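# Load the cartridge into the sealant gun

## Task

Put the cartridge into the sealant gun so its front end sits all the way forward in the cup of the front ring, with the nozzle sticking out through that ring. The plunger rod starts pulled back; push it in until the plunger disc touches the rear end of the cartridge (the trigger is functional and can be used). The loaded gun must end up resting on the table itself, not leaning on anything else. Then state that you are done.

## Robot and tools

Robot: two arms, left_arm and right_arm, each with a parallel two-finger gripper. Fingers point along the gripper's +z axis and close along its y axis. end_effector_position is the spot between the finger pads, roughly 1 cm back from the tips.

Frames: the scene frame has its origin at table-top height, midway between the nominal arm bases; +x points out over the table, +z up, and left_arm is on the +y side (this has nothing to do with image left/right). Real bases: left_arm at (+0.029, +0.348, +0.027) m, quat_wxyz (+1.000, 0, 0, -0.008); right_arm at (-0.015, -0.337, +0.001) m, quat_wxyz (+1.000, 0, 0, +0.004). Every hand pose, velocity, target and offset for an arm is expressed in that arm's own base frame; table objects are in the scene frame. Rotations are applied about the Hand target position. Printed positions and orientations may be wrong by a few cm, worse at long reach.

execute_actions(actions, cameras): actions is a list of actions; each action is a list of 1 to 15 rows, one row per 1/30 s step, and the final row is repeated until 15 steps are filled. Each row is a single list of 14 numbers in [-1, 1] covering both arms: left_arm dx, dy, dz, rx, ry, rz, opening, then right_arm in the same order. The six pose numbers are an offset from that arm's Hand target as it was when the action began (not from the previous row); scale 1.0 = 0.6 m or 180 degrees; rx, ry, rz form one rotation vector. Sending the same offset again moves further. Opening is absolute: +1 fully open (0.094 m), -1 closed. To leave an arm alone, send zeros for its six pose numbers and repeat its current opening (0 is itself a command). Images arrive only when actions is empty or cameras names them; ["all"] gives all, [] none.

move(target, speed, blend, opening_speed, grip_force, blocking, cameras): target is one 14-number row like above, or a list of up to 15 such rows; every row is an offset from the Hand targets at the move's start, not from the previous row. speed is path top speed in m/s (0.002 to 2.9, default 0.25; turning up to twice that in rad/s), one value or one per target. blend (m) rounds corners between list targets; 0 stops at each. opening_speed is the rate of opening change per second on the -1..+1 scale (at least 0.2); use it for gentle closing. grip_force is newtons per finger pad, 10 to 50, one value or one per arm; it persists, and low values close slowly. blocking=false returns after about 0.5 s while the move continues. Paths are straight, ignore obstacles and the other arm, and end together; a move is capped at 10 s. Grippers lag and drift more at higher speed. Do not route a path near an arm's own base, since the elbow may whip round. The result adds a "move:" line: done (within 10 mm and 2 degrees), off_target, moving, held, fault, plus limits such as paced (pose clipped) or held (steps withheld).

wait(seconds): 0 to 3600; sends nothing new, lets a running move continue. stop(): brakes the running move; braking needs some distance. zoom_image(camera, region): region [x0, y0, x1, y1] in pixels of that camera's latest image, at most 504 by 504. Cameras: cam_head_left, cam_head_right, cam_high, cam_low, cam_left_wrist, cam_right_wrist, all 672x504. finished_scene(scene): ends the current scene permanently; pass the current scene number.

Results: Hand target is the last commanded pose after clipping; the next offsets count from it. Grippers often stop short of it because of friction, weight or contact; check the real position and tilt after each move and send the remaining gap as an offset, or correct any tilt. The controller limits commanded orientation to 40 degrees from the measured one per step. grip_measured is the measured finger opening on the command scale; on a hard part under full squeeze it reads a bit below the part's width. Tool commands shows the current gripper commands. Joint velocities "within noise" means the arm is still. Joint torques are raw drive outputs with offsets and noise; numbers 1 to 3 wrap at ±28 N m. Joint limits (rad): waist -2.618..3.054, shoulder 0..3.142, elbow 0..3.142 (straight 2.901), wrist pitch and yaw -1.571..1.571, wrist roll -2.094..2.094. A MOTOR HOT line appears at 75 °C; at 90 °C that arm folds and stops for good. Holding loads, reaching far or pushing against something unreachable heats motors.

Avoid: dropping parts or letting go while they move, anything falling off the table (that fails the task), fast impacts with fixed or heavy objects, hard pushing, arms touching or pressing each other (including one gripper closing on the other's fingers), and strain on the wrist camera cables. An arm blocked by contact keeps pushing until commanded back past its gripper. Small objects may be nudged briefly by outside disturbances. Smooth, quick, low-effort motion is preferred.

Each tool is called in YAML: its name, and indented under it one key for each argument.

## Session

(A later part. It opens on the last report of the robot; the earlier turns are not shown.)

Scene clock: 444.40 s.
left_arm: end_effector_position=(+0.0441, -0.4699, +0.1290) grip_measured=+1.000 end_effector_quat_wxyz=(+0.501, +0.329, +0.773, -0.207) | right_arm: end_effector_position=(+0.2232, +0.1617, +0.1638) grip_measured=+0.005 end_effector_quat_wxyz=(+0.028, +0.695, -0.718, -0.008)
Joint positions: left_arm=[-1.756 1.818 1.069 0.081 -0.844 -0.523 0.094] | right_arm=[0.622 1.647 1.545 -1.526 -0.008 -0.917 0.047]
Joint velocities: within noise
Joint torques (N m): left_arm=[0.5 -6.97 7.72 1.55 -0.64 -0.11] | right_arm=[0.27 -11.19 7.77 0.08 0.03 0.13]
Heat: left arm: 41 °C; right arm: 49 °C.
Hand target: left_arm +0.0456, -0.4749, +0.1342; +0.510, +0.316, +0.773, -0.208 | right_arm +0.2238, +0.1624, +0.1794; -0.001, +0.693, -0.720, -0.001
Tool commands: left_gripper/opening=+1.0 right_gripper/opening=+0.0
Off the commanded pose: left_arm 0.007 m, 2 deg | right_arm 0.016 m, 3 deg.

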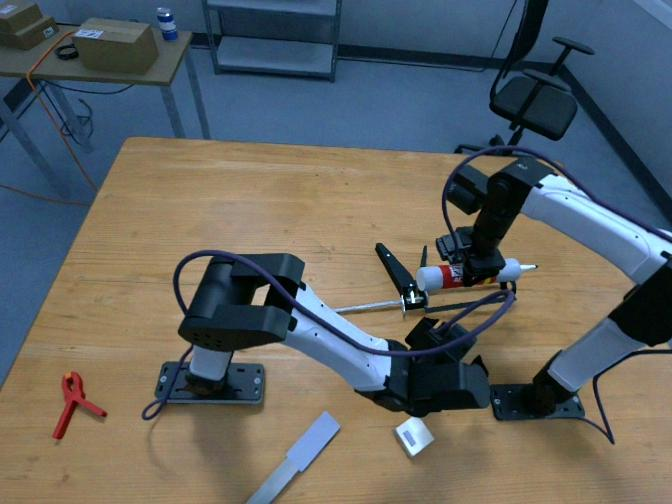

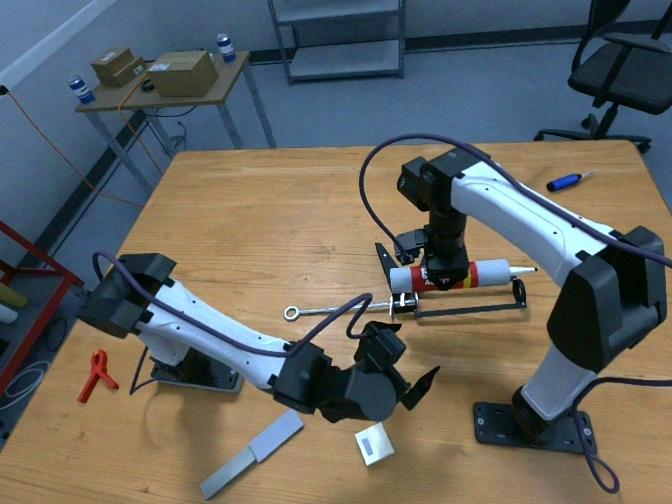

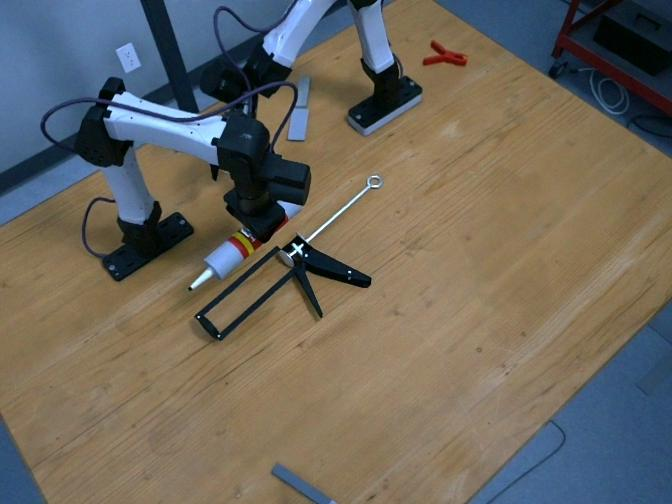

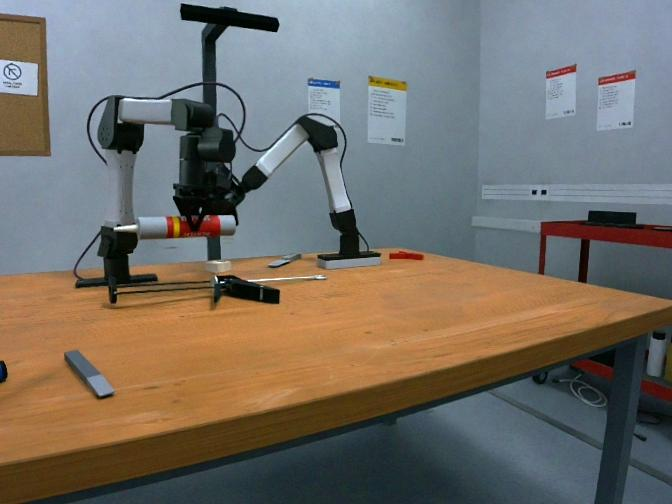

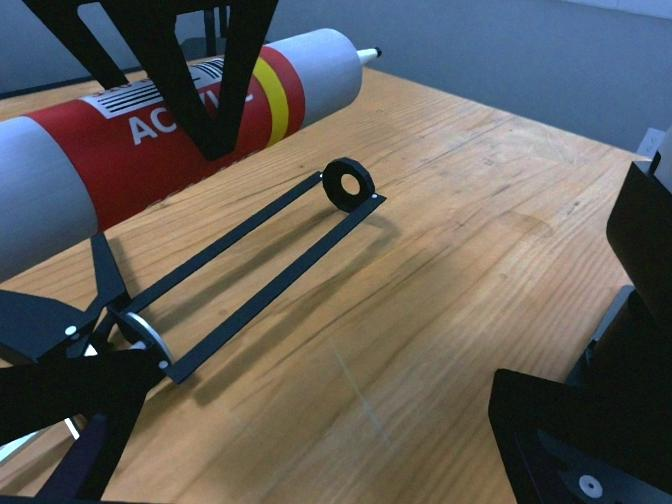

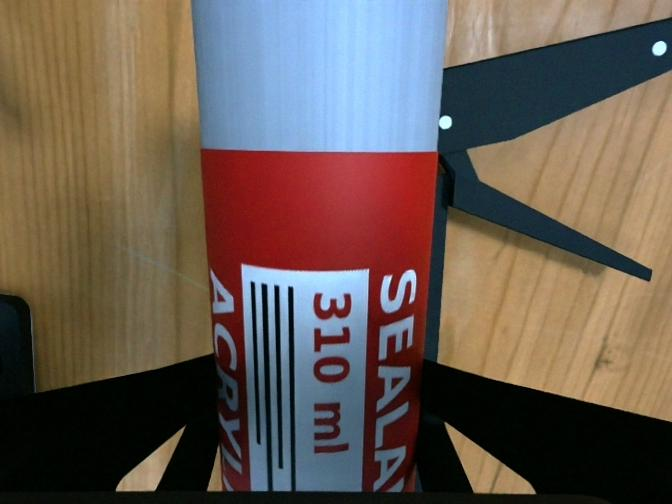

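move:
  target: [0,0,0,0,0,0,1,0.0248,0.0034,-0.120,0,0,0,0.0]
  speed: 0.12
  cameras: ["cam_head_left","cam_head_right","cam_high","cam_low","cam_left_wrist","cam_right_wrist"]

Scene clock: 498.10 s.
left_arm: end_effector_position=(+0.0441, -0.4699, +0.1290) grip_measured=+1.000 end_effector_quat_wxyz=(+0.501, +0.329, +0.773, -0.207) | right_arm: end_effector_position=(+0.2347, +0.1655, +0.1047) grip_measured=+0.000 end_effector_quat_wxyz=(+0.007, +0.692, -0.722, -0.005)
Joint positions: left_arm=[-1.756 1.818 1.069 0.081 -0.844 -0.523 0.094] | right_arm=[0.609 1.647 1.311 -1.251 -0.008 -0.919 0.047]
Joint torques (N m): left_arm=[0.53 -7.04 7.76 1.56 -0.68 -0.12] | right_arm=[-0.64 -8.16 6.71 0.28 0.04 -0.07]
Heat: left arm: 42 °C; right arm: 49 °C.
Hand target: left_arm +0.0456, -0.4749, +0.1342; +0.510, +0.316, +0.773, -0.208 | right_arm +0.2387, +0.1644, +0.1074; -0.001, +0.694, -0.720, -0.001
Off the commanded pose: left_arm 0.007 m, 2 deg | right_arm 0.005 m, 1 deg.
move: done

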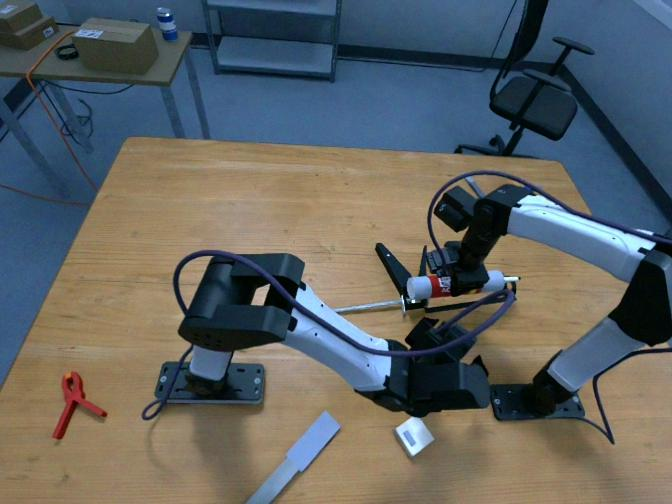

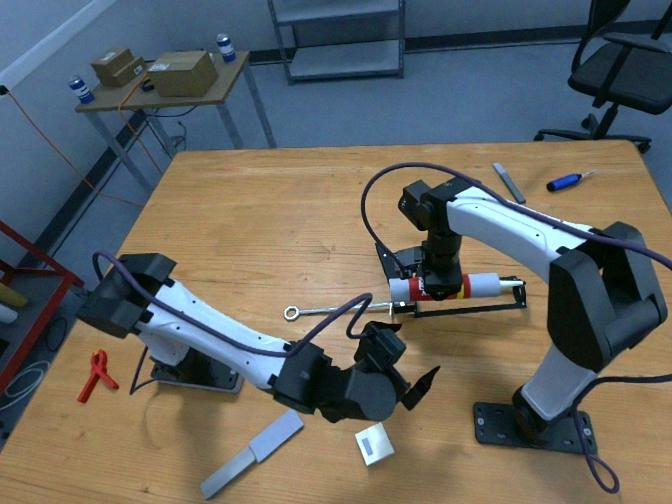

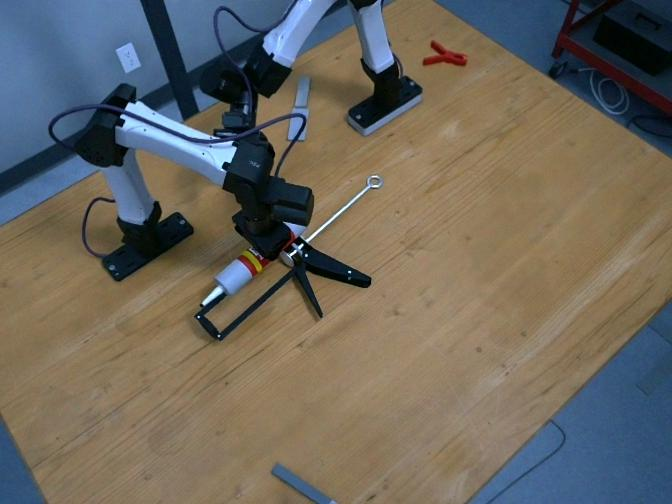

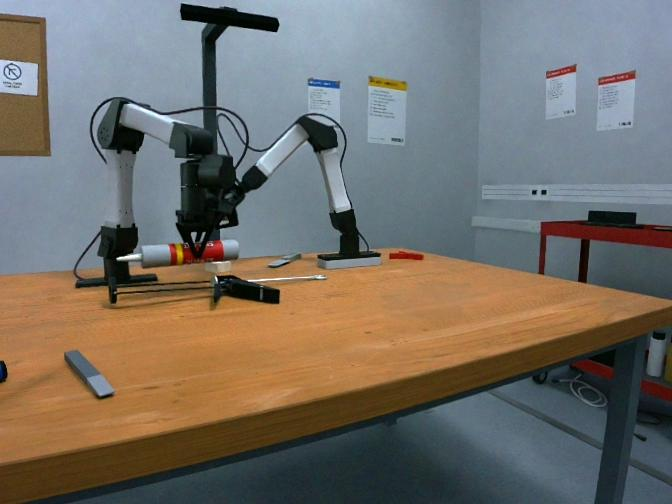

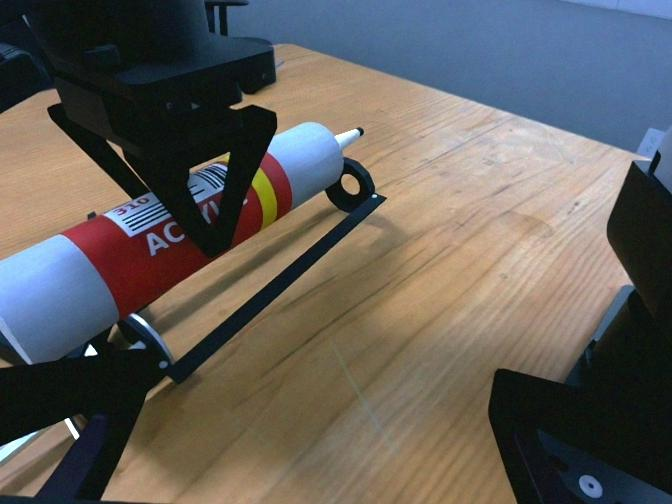

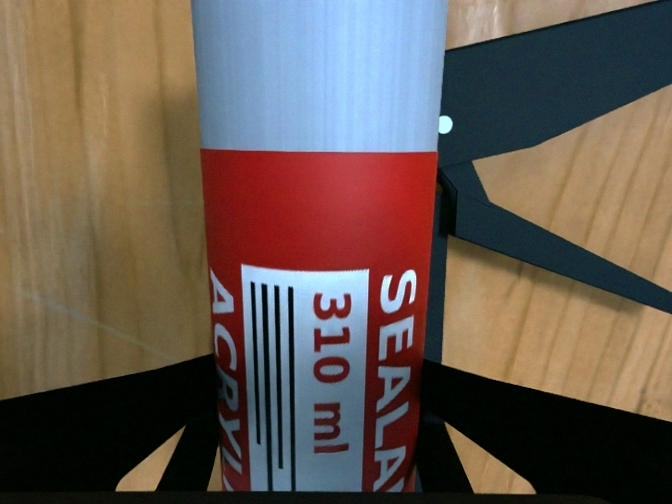

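zoom_image:
  camera: "cam_left_wrist"
  region: [230, 90, 430, 240]

zoom_image:
  camera: "cam_head_right"
  region: [370, 230, 550, 350]

zoom_image:
  camera: "cam_high"
  region: [170, 180, 400, 350]

Scaled by 2.520 from the camera's image (finer frame: 960x720).

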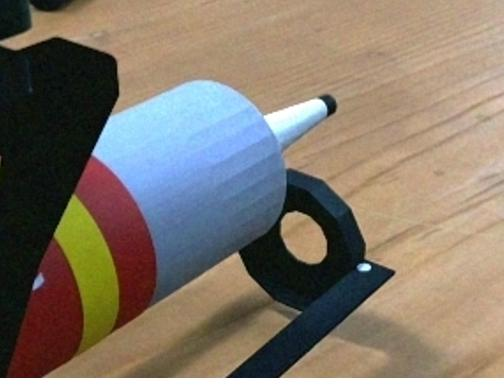

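Scaled by 2.800 from the camera's image (finer frame: 960x720).

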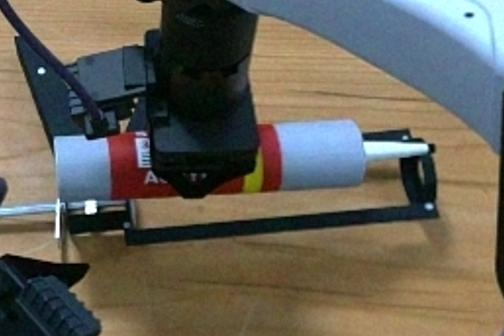

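Scaled by 2.191 from the camera's image (finer frame: 960x720).

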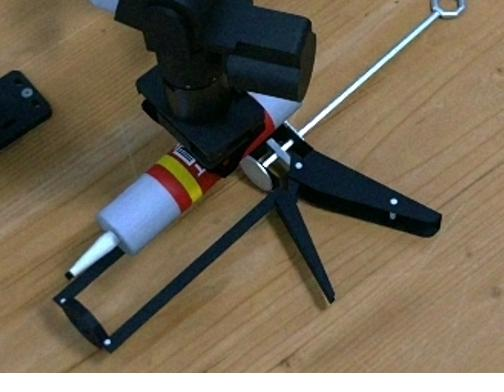

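zoom_image:
  camera: "cam_right_wrist"
  region: [400, 90, 520, 370]

Scaled by 1.800 from the camera's image (finer frame: 960x720).

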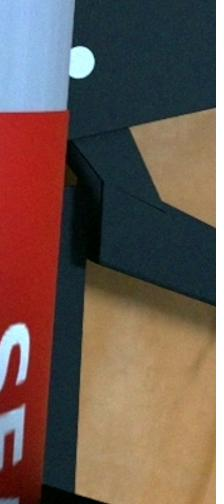

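move:
  target: [0,0,0,0,0,0,1,0.0295,0.0022,0.010,0.110,0.0152,0,0.0]
  speed: 0.1
  cameras: ["cam_head_left","cam_head_right","cam_high","cam_low","cam_left_wrist","cam_right_wrist"]

Scene clock: 593.77 s.
left_arm: end_effector_position=(+0.0441, -0.4699, +0.1290) grip_measured=+1.000 end_effector_quat_wxyz=(+0.501, +0.329, +0.773, -0.207) | right_arm: end_effector_position=(+0.2517, +0.1546, +0.0965) grip_measured=+0.004 end_effector_quat_wxyz=(-0.053, +0.677, -0.723, -0.127)
Joint positions: left_arm=[-1.756 1.818 1.069 0.081 -0.844 -0.523 0.094] | right_arm=[0.39 1.647 1.253 -1.167 -0.275 -1.114 0.047]
Joint torques (N m): left_arm=[0.55 -7.16 7.75 1.53 -0.65 -0.15] | right_arm=[-0.64 -11.67 6.6 0.56 -0.78 -0.19]
Heat: left arm: 44 °C; right arm: 44 °C.
Hand target: left_arm +0.0456, -0.4749, +0.1342; +0.510, +0.316, +0.773, -0.208 | right_arm +0.2565, +0.1657, +0.1134; -0.103, +0.683, -0.709, -0.141
Off the commanded pose: left_arm 0.007 m, 2 deg | right_arm 0.021 m, 6 deg.
move: off_target (right_arm)

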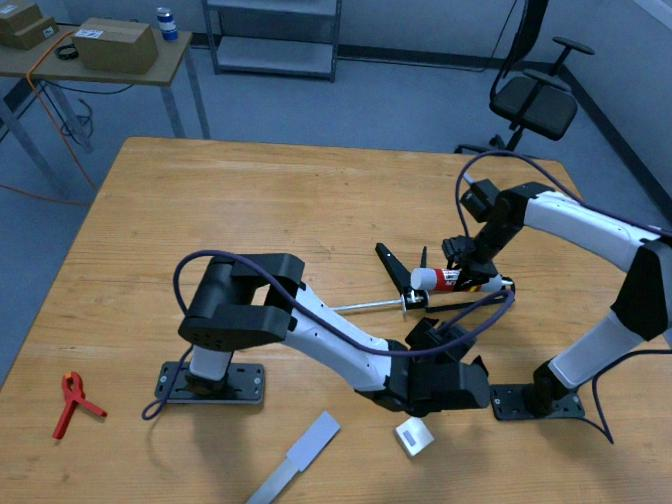

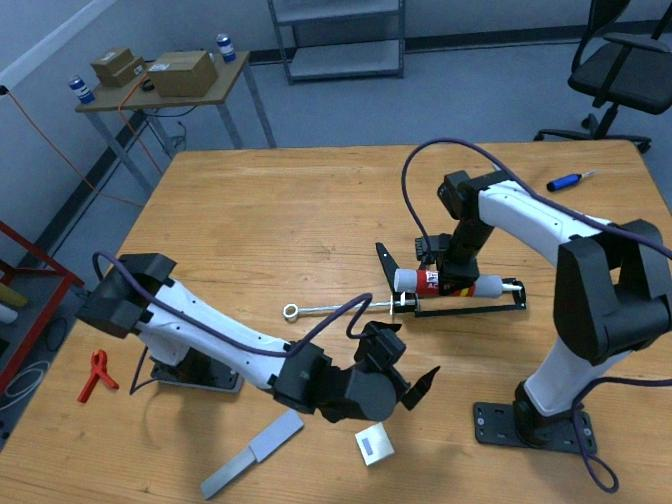

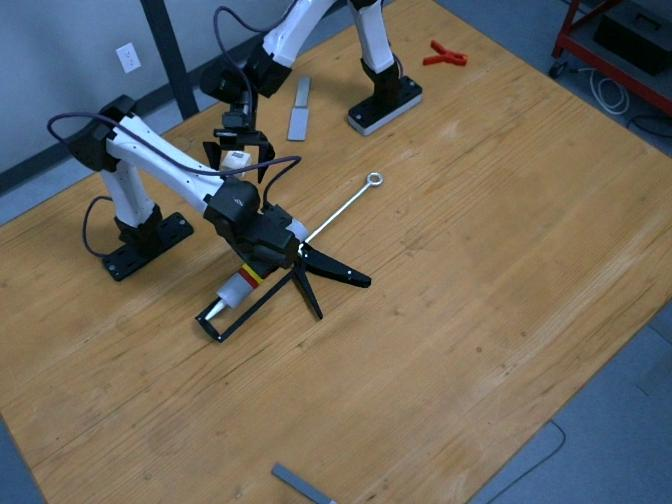

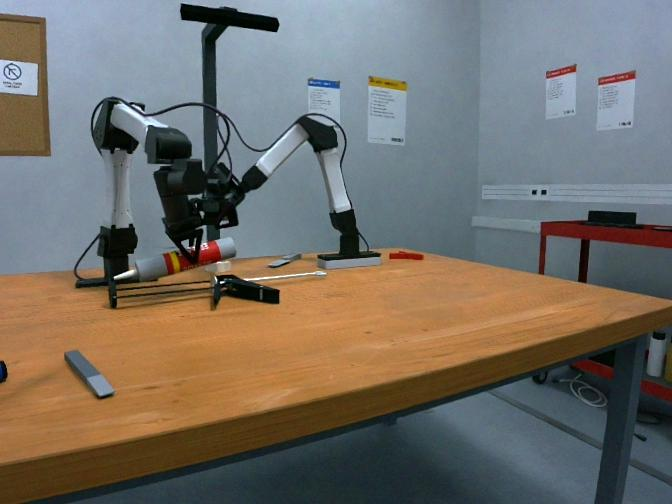

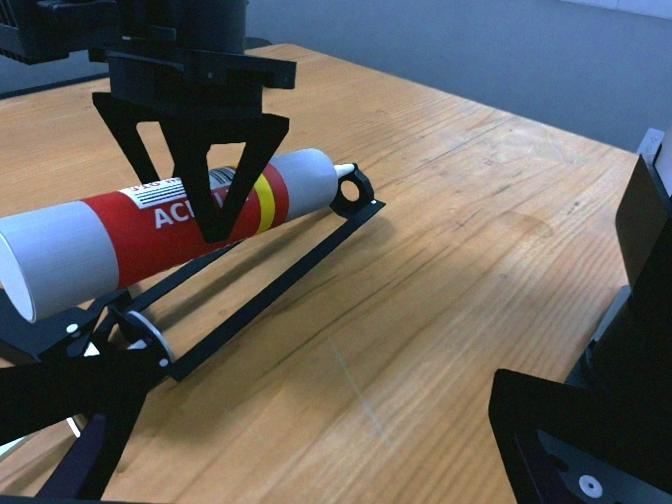

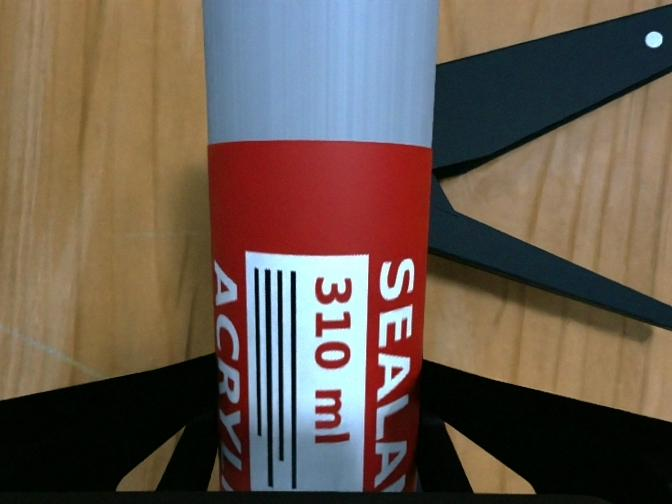

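zoom_image:
  camera: "cam_left_wrist"
  region: [260, 120, 410, 240]

zoom_image:
  camera: "cam_high"
  region: [180, 230, 320, 350]

zoom_image:
  camera: "cam_head_right"
  region: [380, 240, 550, 340]

zoom_image:
  camera: "cam_low"
  region: [90, 210, 300, 330]

Scaled by 3.360 from the camera's image (finer frame: 960x720).

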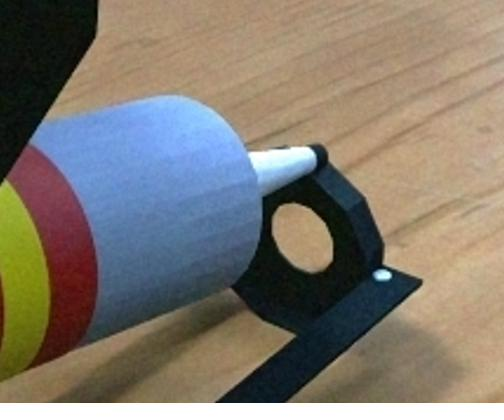

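Scaled by 3.600 from the camera's image (finer frame: 960x720).

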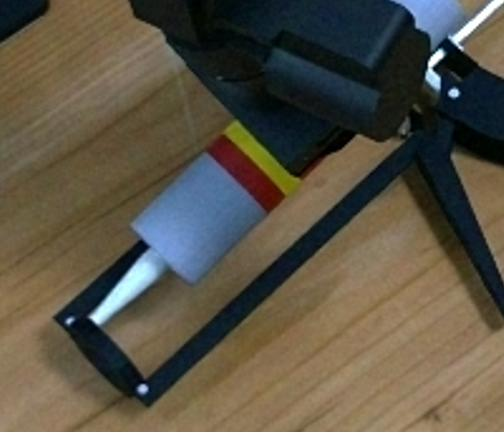

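Scaled by 2.965 from the camera's image (finer frame: 960x720).

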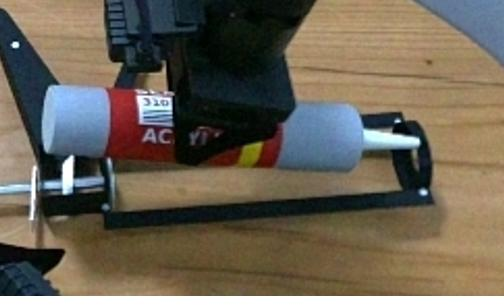

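Scaled by 2.400 from the camera's image (finer frame: 960x720).

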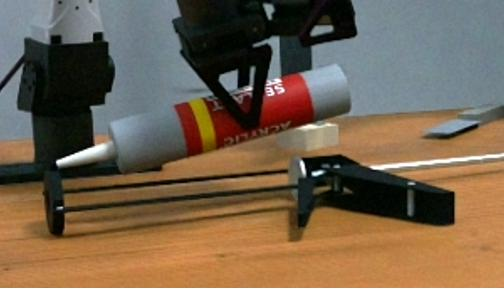

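zoom_image:
  camera: "cam_low"
  region: [95, 230, 185, 320]

Scaled by 5.600 from the camera's image (finer frame: 960x720).

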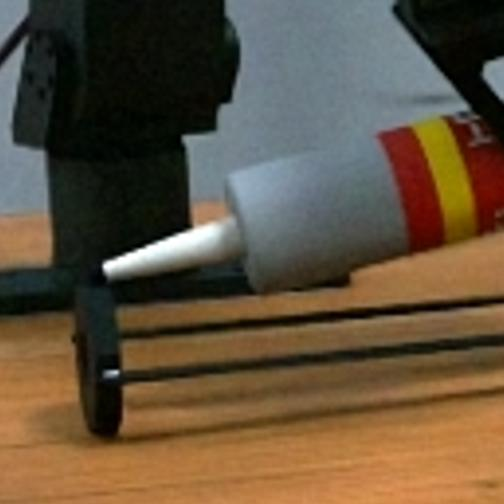

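move:
  target: [0,0,0,0,0,0,1,0.0,0.032,0.040,0.018,-0.003,0.003,0.0]
  speed: 0.1
  cameras: ["cam_high","cam_low","cam_left_wrist","cam_right_wrist"]

Scene clock: 720.73 s.
left_arm: end_effector_position=(+0.0441, -0.4699, +0.1290) grip_measured=+1.000 end_effector_quat_wxyz=(+0.501, +0.329, +0.773, -0.207) | right_arm: end_effector_position=(+0.2484, +0.1714, +0.1072) grip_measured=+0.002 end_effector_quat_wxyz=(-0.073, +0.682, -0.711, -0.155)
Joint positions: left_arm=[-1.756 1.818 1.069 0.081 -0.844 -0.523 0.094] | right_arm=[0.409 1.641 1.274 -1.173 -0.343 -1.114 0.047]
Joint velocities: left_arm=[within noise] | right_arm=[-0.017 -0.002 -0.007 0.022 -0.022 -0.037 0.017]
Joint torques (N m): left_arm=[0.54 -6.98 7.71 1.53 -0.63 -0.12] | right_arm=[0.36 -12.05 10.65 0.26 -0.65 0.1]
Heat: left arm: 45 °C; right arm: 52 °C.
Hand target: left_arm +0.0456, -0.4749, +0.1342; +0.510, +0.316, +0.773, -0.208 | right_arm +0.2565, +0.1849, +0.1374; -0.125, +0.684, -0.701, -0.158
Off the commanded pose: left_arm 0.007 m, 2 deg | right_arm 0.034 m, 6 deg.
move: off_target (right_arm)

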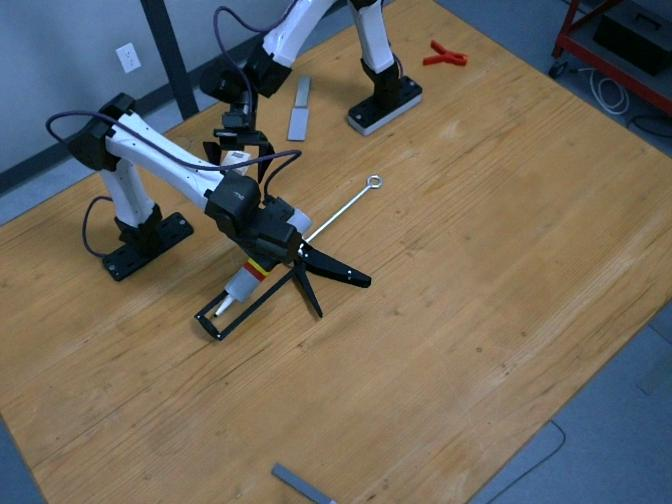

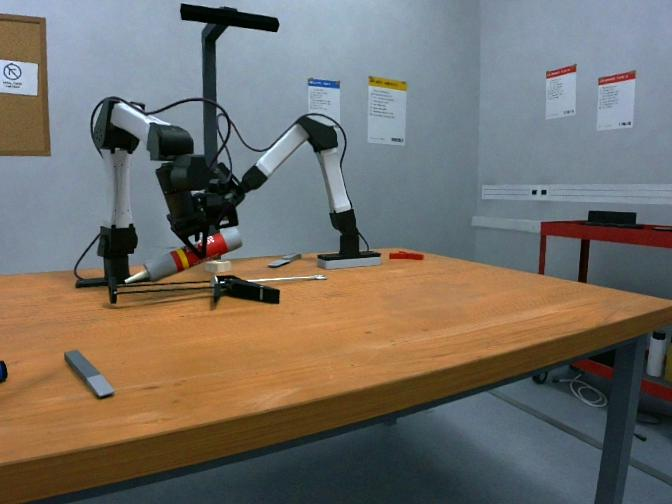

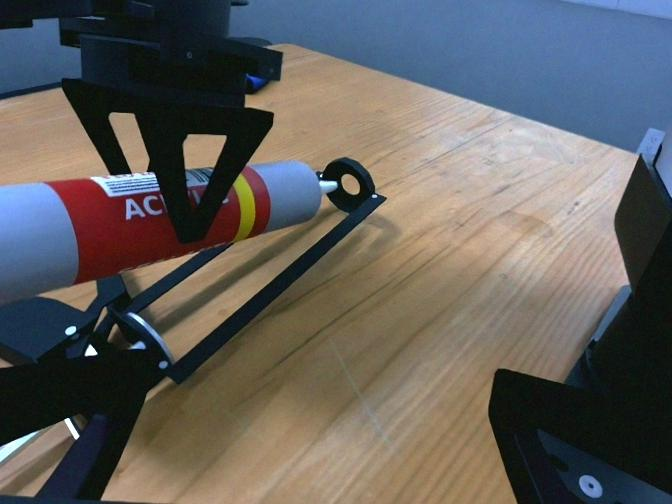

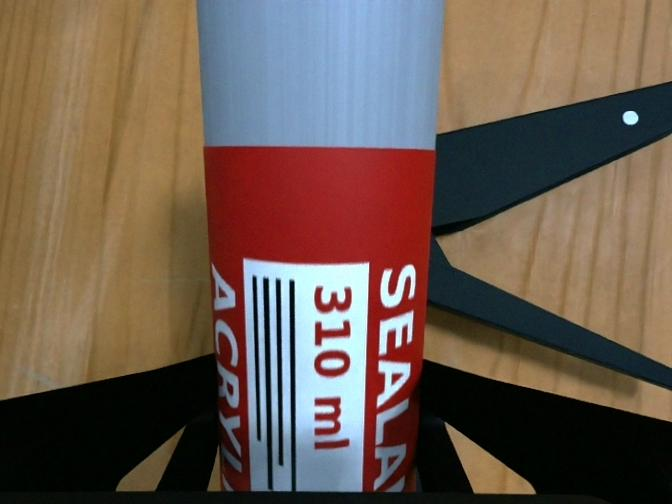

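execute_actions:
  actions:
    - [[0,0,0,0,0,0,1,0,0,0,0,0,0,0]]
  cameras: []

Scene clock: 725.90 s.
left_arm: end_effector_position=(+0.0441, -0.4699, +0.1290) grip_measured=+1.000 end_effector_quat_wxyz=(+0.501, +0.329, +0.773, -0.207) | right_arm: end_effector_position=(+0.2484, +0.1714, +0.1072) grip_measured=+0.006 end_effector_quat_wxyz=(-0.073, +0.682, -0.711, -0.155)
Joint positions: left_arm=[-1.756 1.818 1.069 0.081 -0.844 -0.523 0.094] | right_arm=[0.409 1.641 1.274 -1.173 -0.343 -1.114 0.047]
Joint velocities: left_arm=[within noise] | right_arm=[0.007 -0.022 -0.012 0.081 -0.037 0.022 0.005]
Joint torques (N m): left_arm=[0.44 -6.99 7.69 1.53 -0.62 -0.1] | right_arm=[0.39 -11.96 10.63 0.28 -0.64 0.1]
Heat: left arm: 45 °C; right arm: 52 °C.
Hand target: left_arm +0.0456, -0.4749, +0.1342; +0.510, +0.316, +0.773, -0.208 | right_arm +0.2565, +0.1849, +0.1374; -0.125, +0.684, -0.701, -0.158
Off the commanded pose: left_arm 0.007 m, 2 deg | right_arm 0.034 m, 6 deg.

move:
  target: [0,0,0,0,0,0,1,-0.005,0.012,0.05,0.015,-0.004,0.006,0.0]
  speed: 0.1
  cameras: []

Scene clock: 732.33 s.
left_arm: end_effector_position=(+0.0441, -0.4699, +0.1290) grip_measured=+1.000 end_effector_quat_wxyz=(+0.501, +0.329, +0.773, -0.207) | right_arm: end_effector_position=(+0.2499, +0.1791, +0.1366) grip_measured=+0.001 end_effector_quat_wxyz=(-0.095, +0.684, -0.705, -0.163)
Joint positions: left_arm=[-1.756 1.818 1.069 0.081 -0.844 -0.523 0.094] | right_arm=[0.413 1.619 1.358 -1.243 -0.375 -1.114 0.047]
Joint torques (N m): left_arm=[0.51 -7.05 7.66 1.56 -0.64 -0.14] | right_arm=[0.43 -11.43 10.88 0.26 -0.73 0.01]
Heat: left arm: 45 °C; right arm: 52 °C.
Hand target: left_arm +0.0456, -0.4749, +0.1342; +0.510, +0.316, +0.773, -0.208 | right_arm +0.2535, +0.1921, +0.1675; -0.144, +0.688, -0.690, -0.171
Off the commanded pose: left_arm 0.007 m, 2 deg | right_arm 0.034 m, 6 deg.
move: off_target (right_arm)

move:
  target: [0,0,0,0,0,0,1,0.0,-0.0235,-0.085,0,0,0,0.0]
  speed: 0.1
  cameras: ["cam_high","cam_low","cam_left_wrist","cam_right_wrist"]

zoom_image:
  camera: "cam_left_wrist"
  region: [260, 120, 410, 240]

zoom_image:
  camera: "cam_high"
  region: [180, 230, 320, 350]

zoom_image:
  camera: "cam_low"
  region: [95, 210, 245, 320]

Scene clock: 744.90 s.
left_arm: end_effector_position=(+0.0441, -0.4699, +0.1290) grip_measured=+1.000 end_effector_quat_wxyz=(+0.501, +0.329, +0.773, -0.207) | right_arm: end_effector_position=(+0.2501, +0.1697, +0.0976) grip_measured=+0.004 end_effector_quat_wxyz=(-0.100, +0.686, -0.702, -0.163)
Joint positions: left_arm=[-1.756 1.818 1.069 0.081 -0.844 -0.523 0.094] | right_arm=[0.381 1.617 1.199 -1.09 -0.379 -1.153 0.047]
Joint torques (N m): left_arm=[0.54 -7.01 7.77 1.51 -0.68 -0.14] | right_arm=[-0.61 -11.66 6.79 0.52 -0.73 -0.07]
Heat: left arm: 45 °C; right arm: 52 °C.
Hand target: left_arm +0.0456, -0.4749, +0.1342; +0.510, +0.316, +0.773, -0.208 | right_arm +0.2534, +0.1781, +0.1164; -0.144, +0.688, -0.690, -0.172
Off the commanded pose: left_arm 0.007 m, 2 deg | right_arm 0.021 m, 5 deg.
move: off_target (right_arm)

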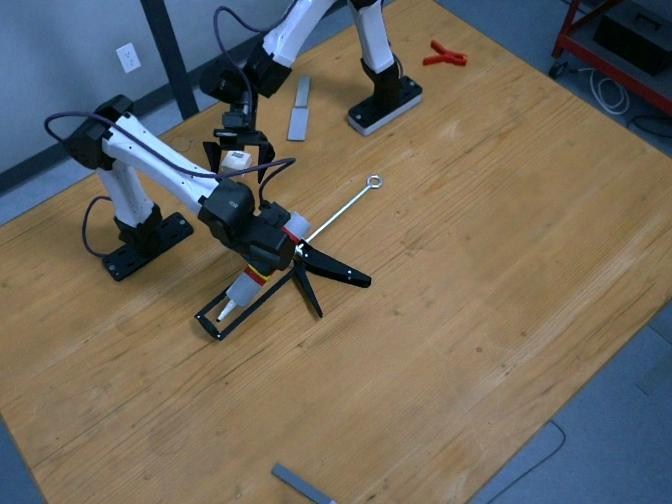

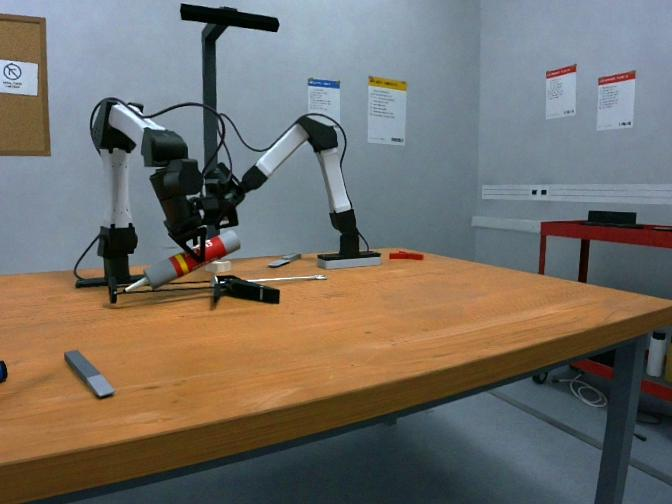

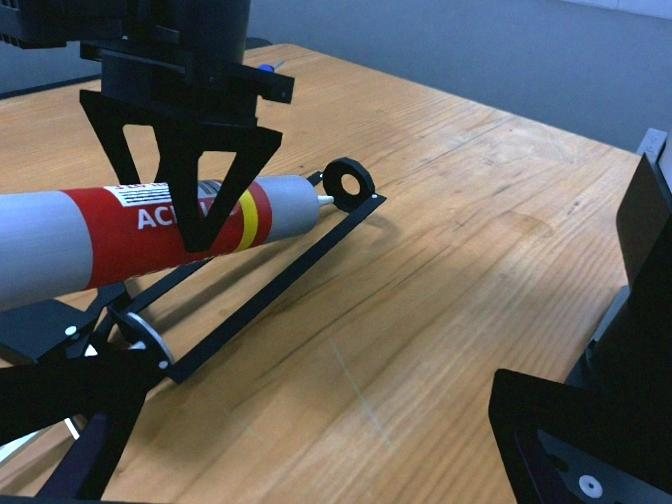

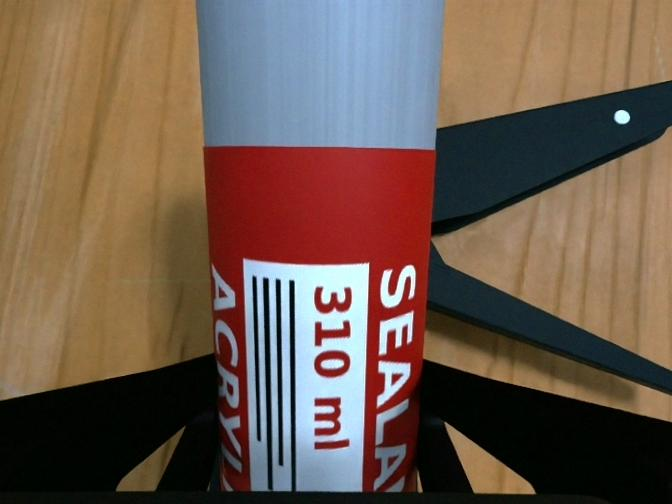

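Scaled by 3.360 from the camera's image (finer frame: 960x720).

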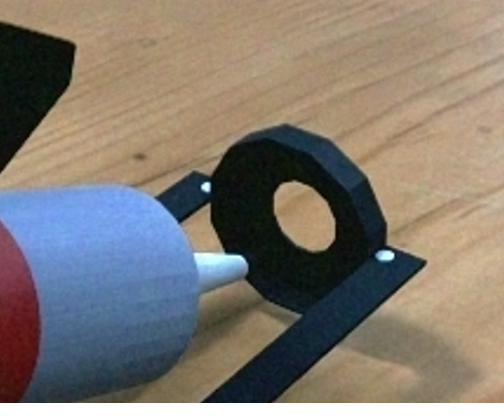

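Scaled by 3.600 from the camera's image (finer frame: 960x720).

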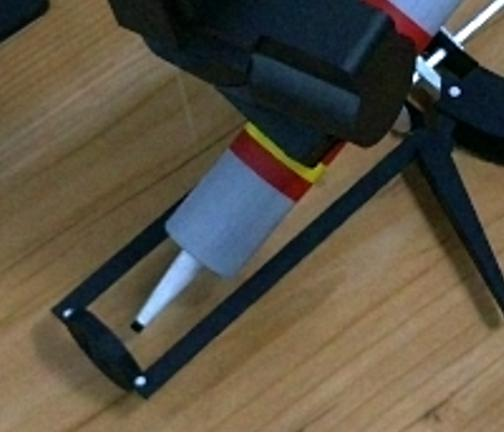

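Scaled by 3.360 from the camera's image (finer frame: 960x720).

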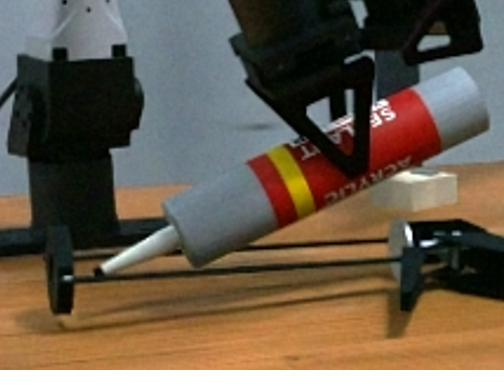

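wait:
  seconds: 0.1
  cameras: ["cam_head_left","cam_head_right","cam_left_wrist","cam_high"]

zoom_image:
  camera: "cam_head_right"
  region: [460, 260, 540, 320]

zoom_image:
  camera: "cam_high"
  region: [190, 290, 250, 350]

zoom_image:
  camera: "cam_left_wrist"
  region: [310, 140, 400, 230]

Scene clock: 792.23 s.
left_arm: end_effector_position=(+0.0441, -0.4699, +0.1290) grip_measured=+1.000 end_effector_quat_wxyz=(+0.501, +0.329, +0.773, -0.207) | right_arm: end_effector_position=(+0.2501, +0.1697, +0.0976) grip_measured=+0.001 end_effector_quat_wxyz=(-0.100, +0.686, -0.702, -0.163)
Joint positions: left_arm=[-1.756 1.818 1.069 0.081 -0.844 -0.523 0.094] | right_arm=[0.381 1.617 1.199 -1.09 -0.379 -1.154 0.047]
Joint torques (N m): left_arm=[0.51 -7.04 7.73 1.53 -0.66 -0.13] | right_arm=[-0.58 -11.66 6.79 0.54 -0.74 -0.07]
Heat: left arm: 46 °C; right arm: 54 °C.
Hand target: left_arm +0.0456, -0.4749, +0.1342; +0.510, +0.316, +0.773, -0.208 | right_arm +0.2534, +0.1780, +0.1163; -0.144, +0.688, -0.690, -0.172
Tool commands: left_gripper/opening=+1.0 right_gripper/opening=+0.0
Off the commanded pose: left_arm 0.007 m, 2 deg | right_arm 0.021 m, 5 deg.
wait: 0.10 s; at rest from the start
Images, in order (width x height): cam_head_left 672x504, cam_head_right 672x504, cam_high 672x504, cam_left_wrist 672x504.

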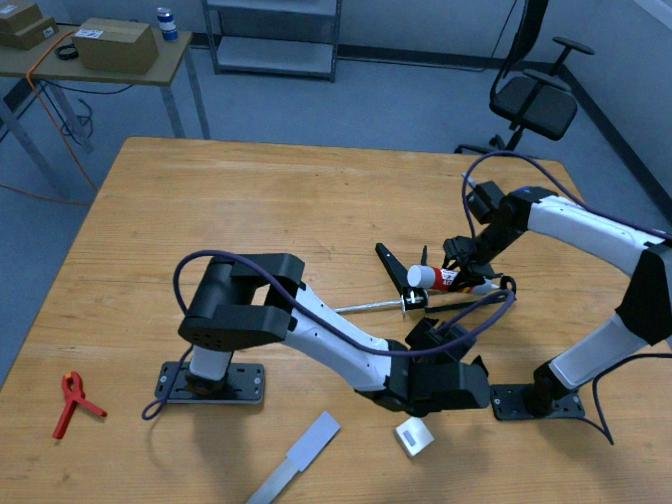

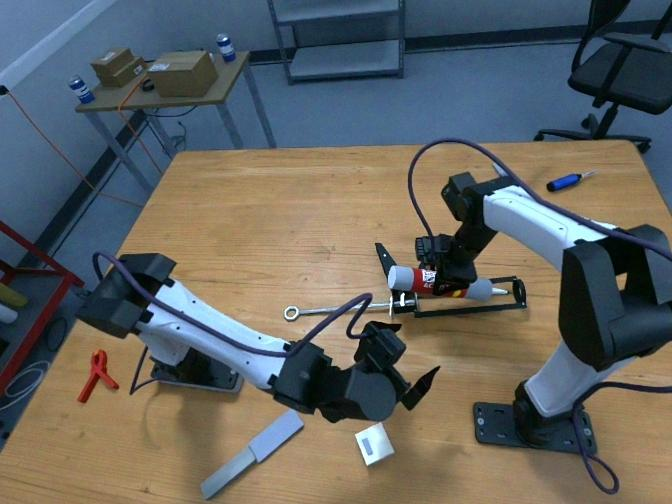

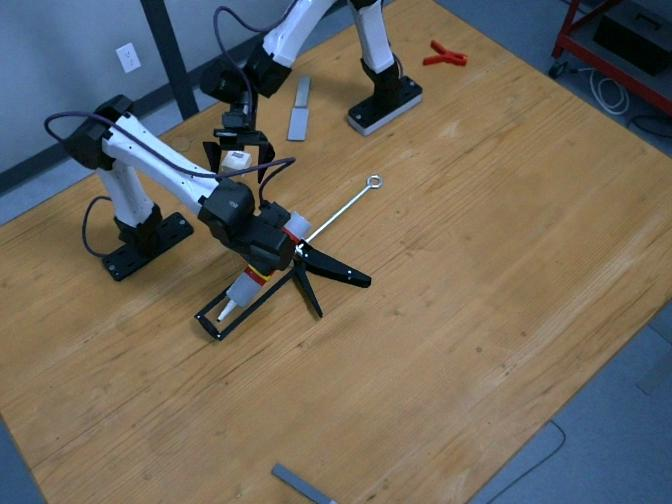

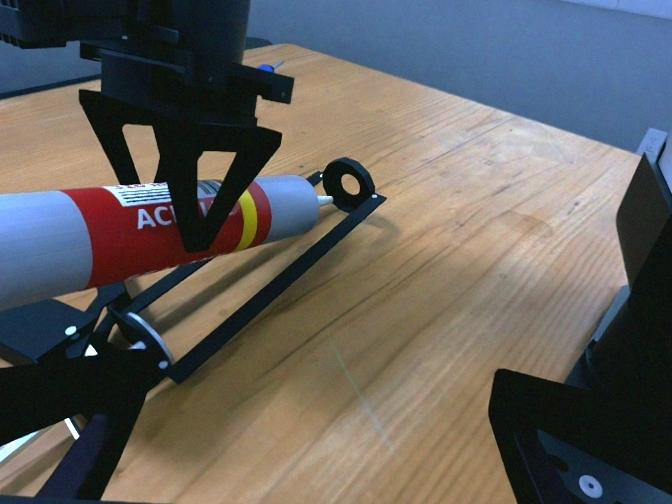

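Scaled by 6.300 from the camera's image (finer frame: 960x720).

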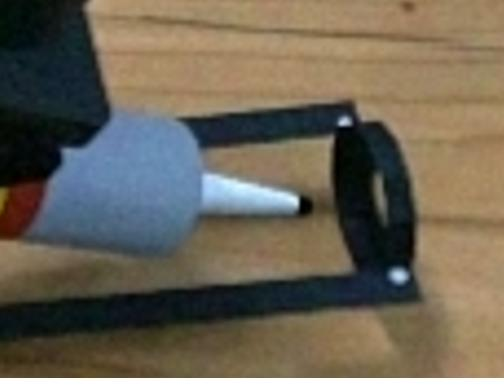

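Scaled by 8.400 from the camera's image (finer frame: 960x720).

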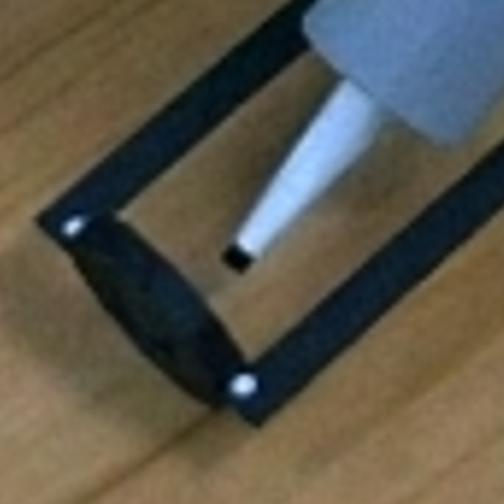

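Scaled by 5.600 from the camera's image (finer frame: 960x720).

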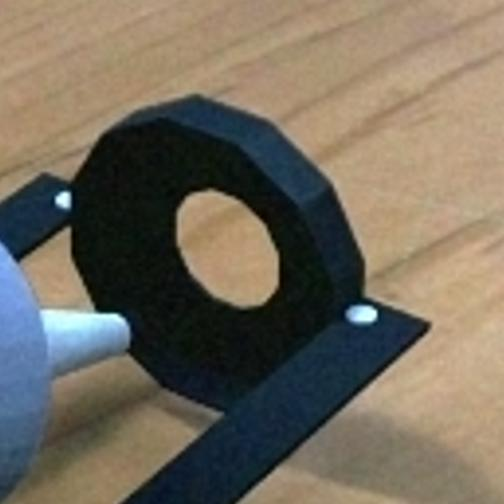

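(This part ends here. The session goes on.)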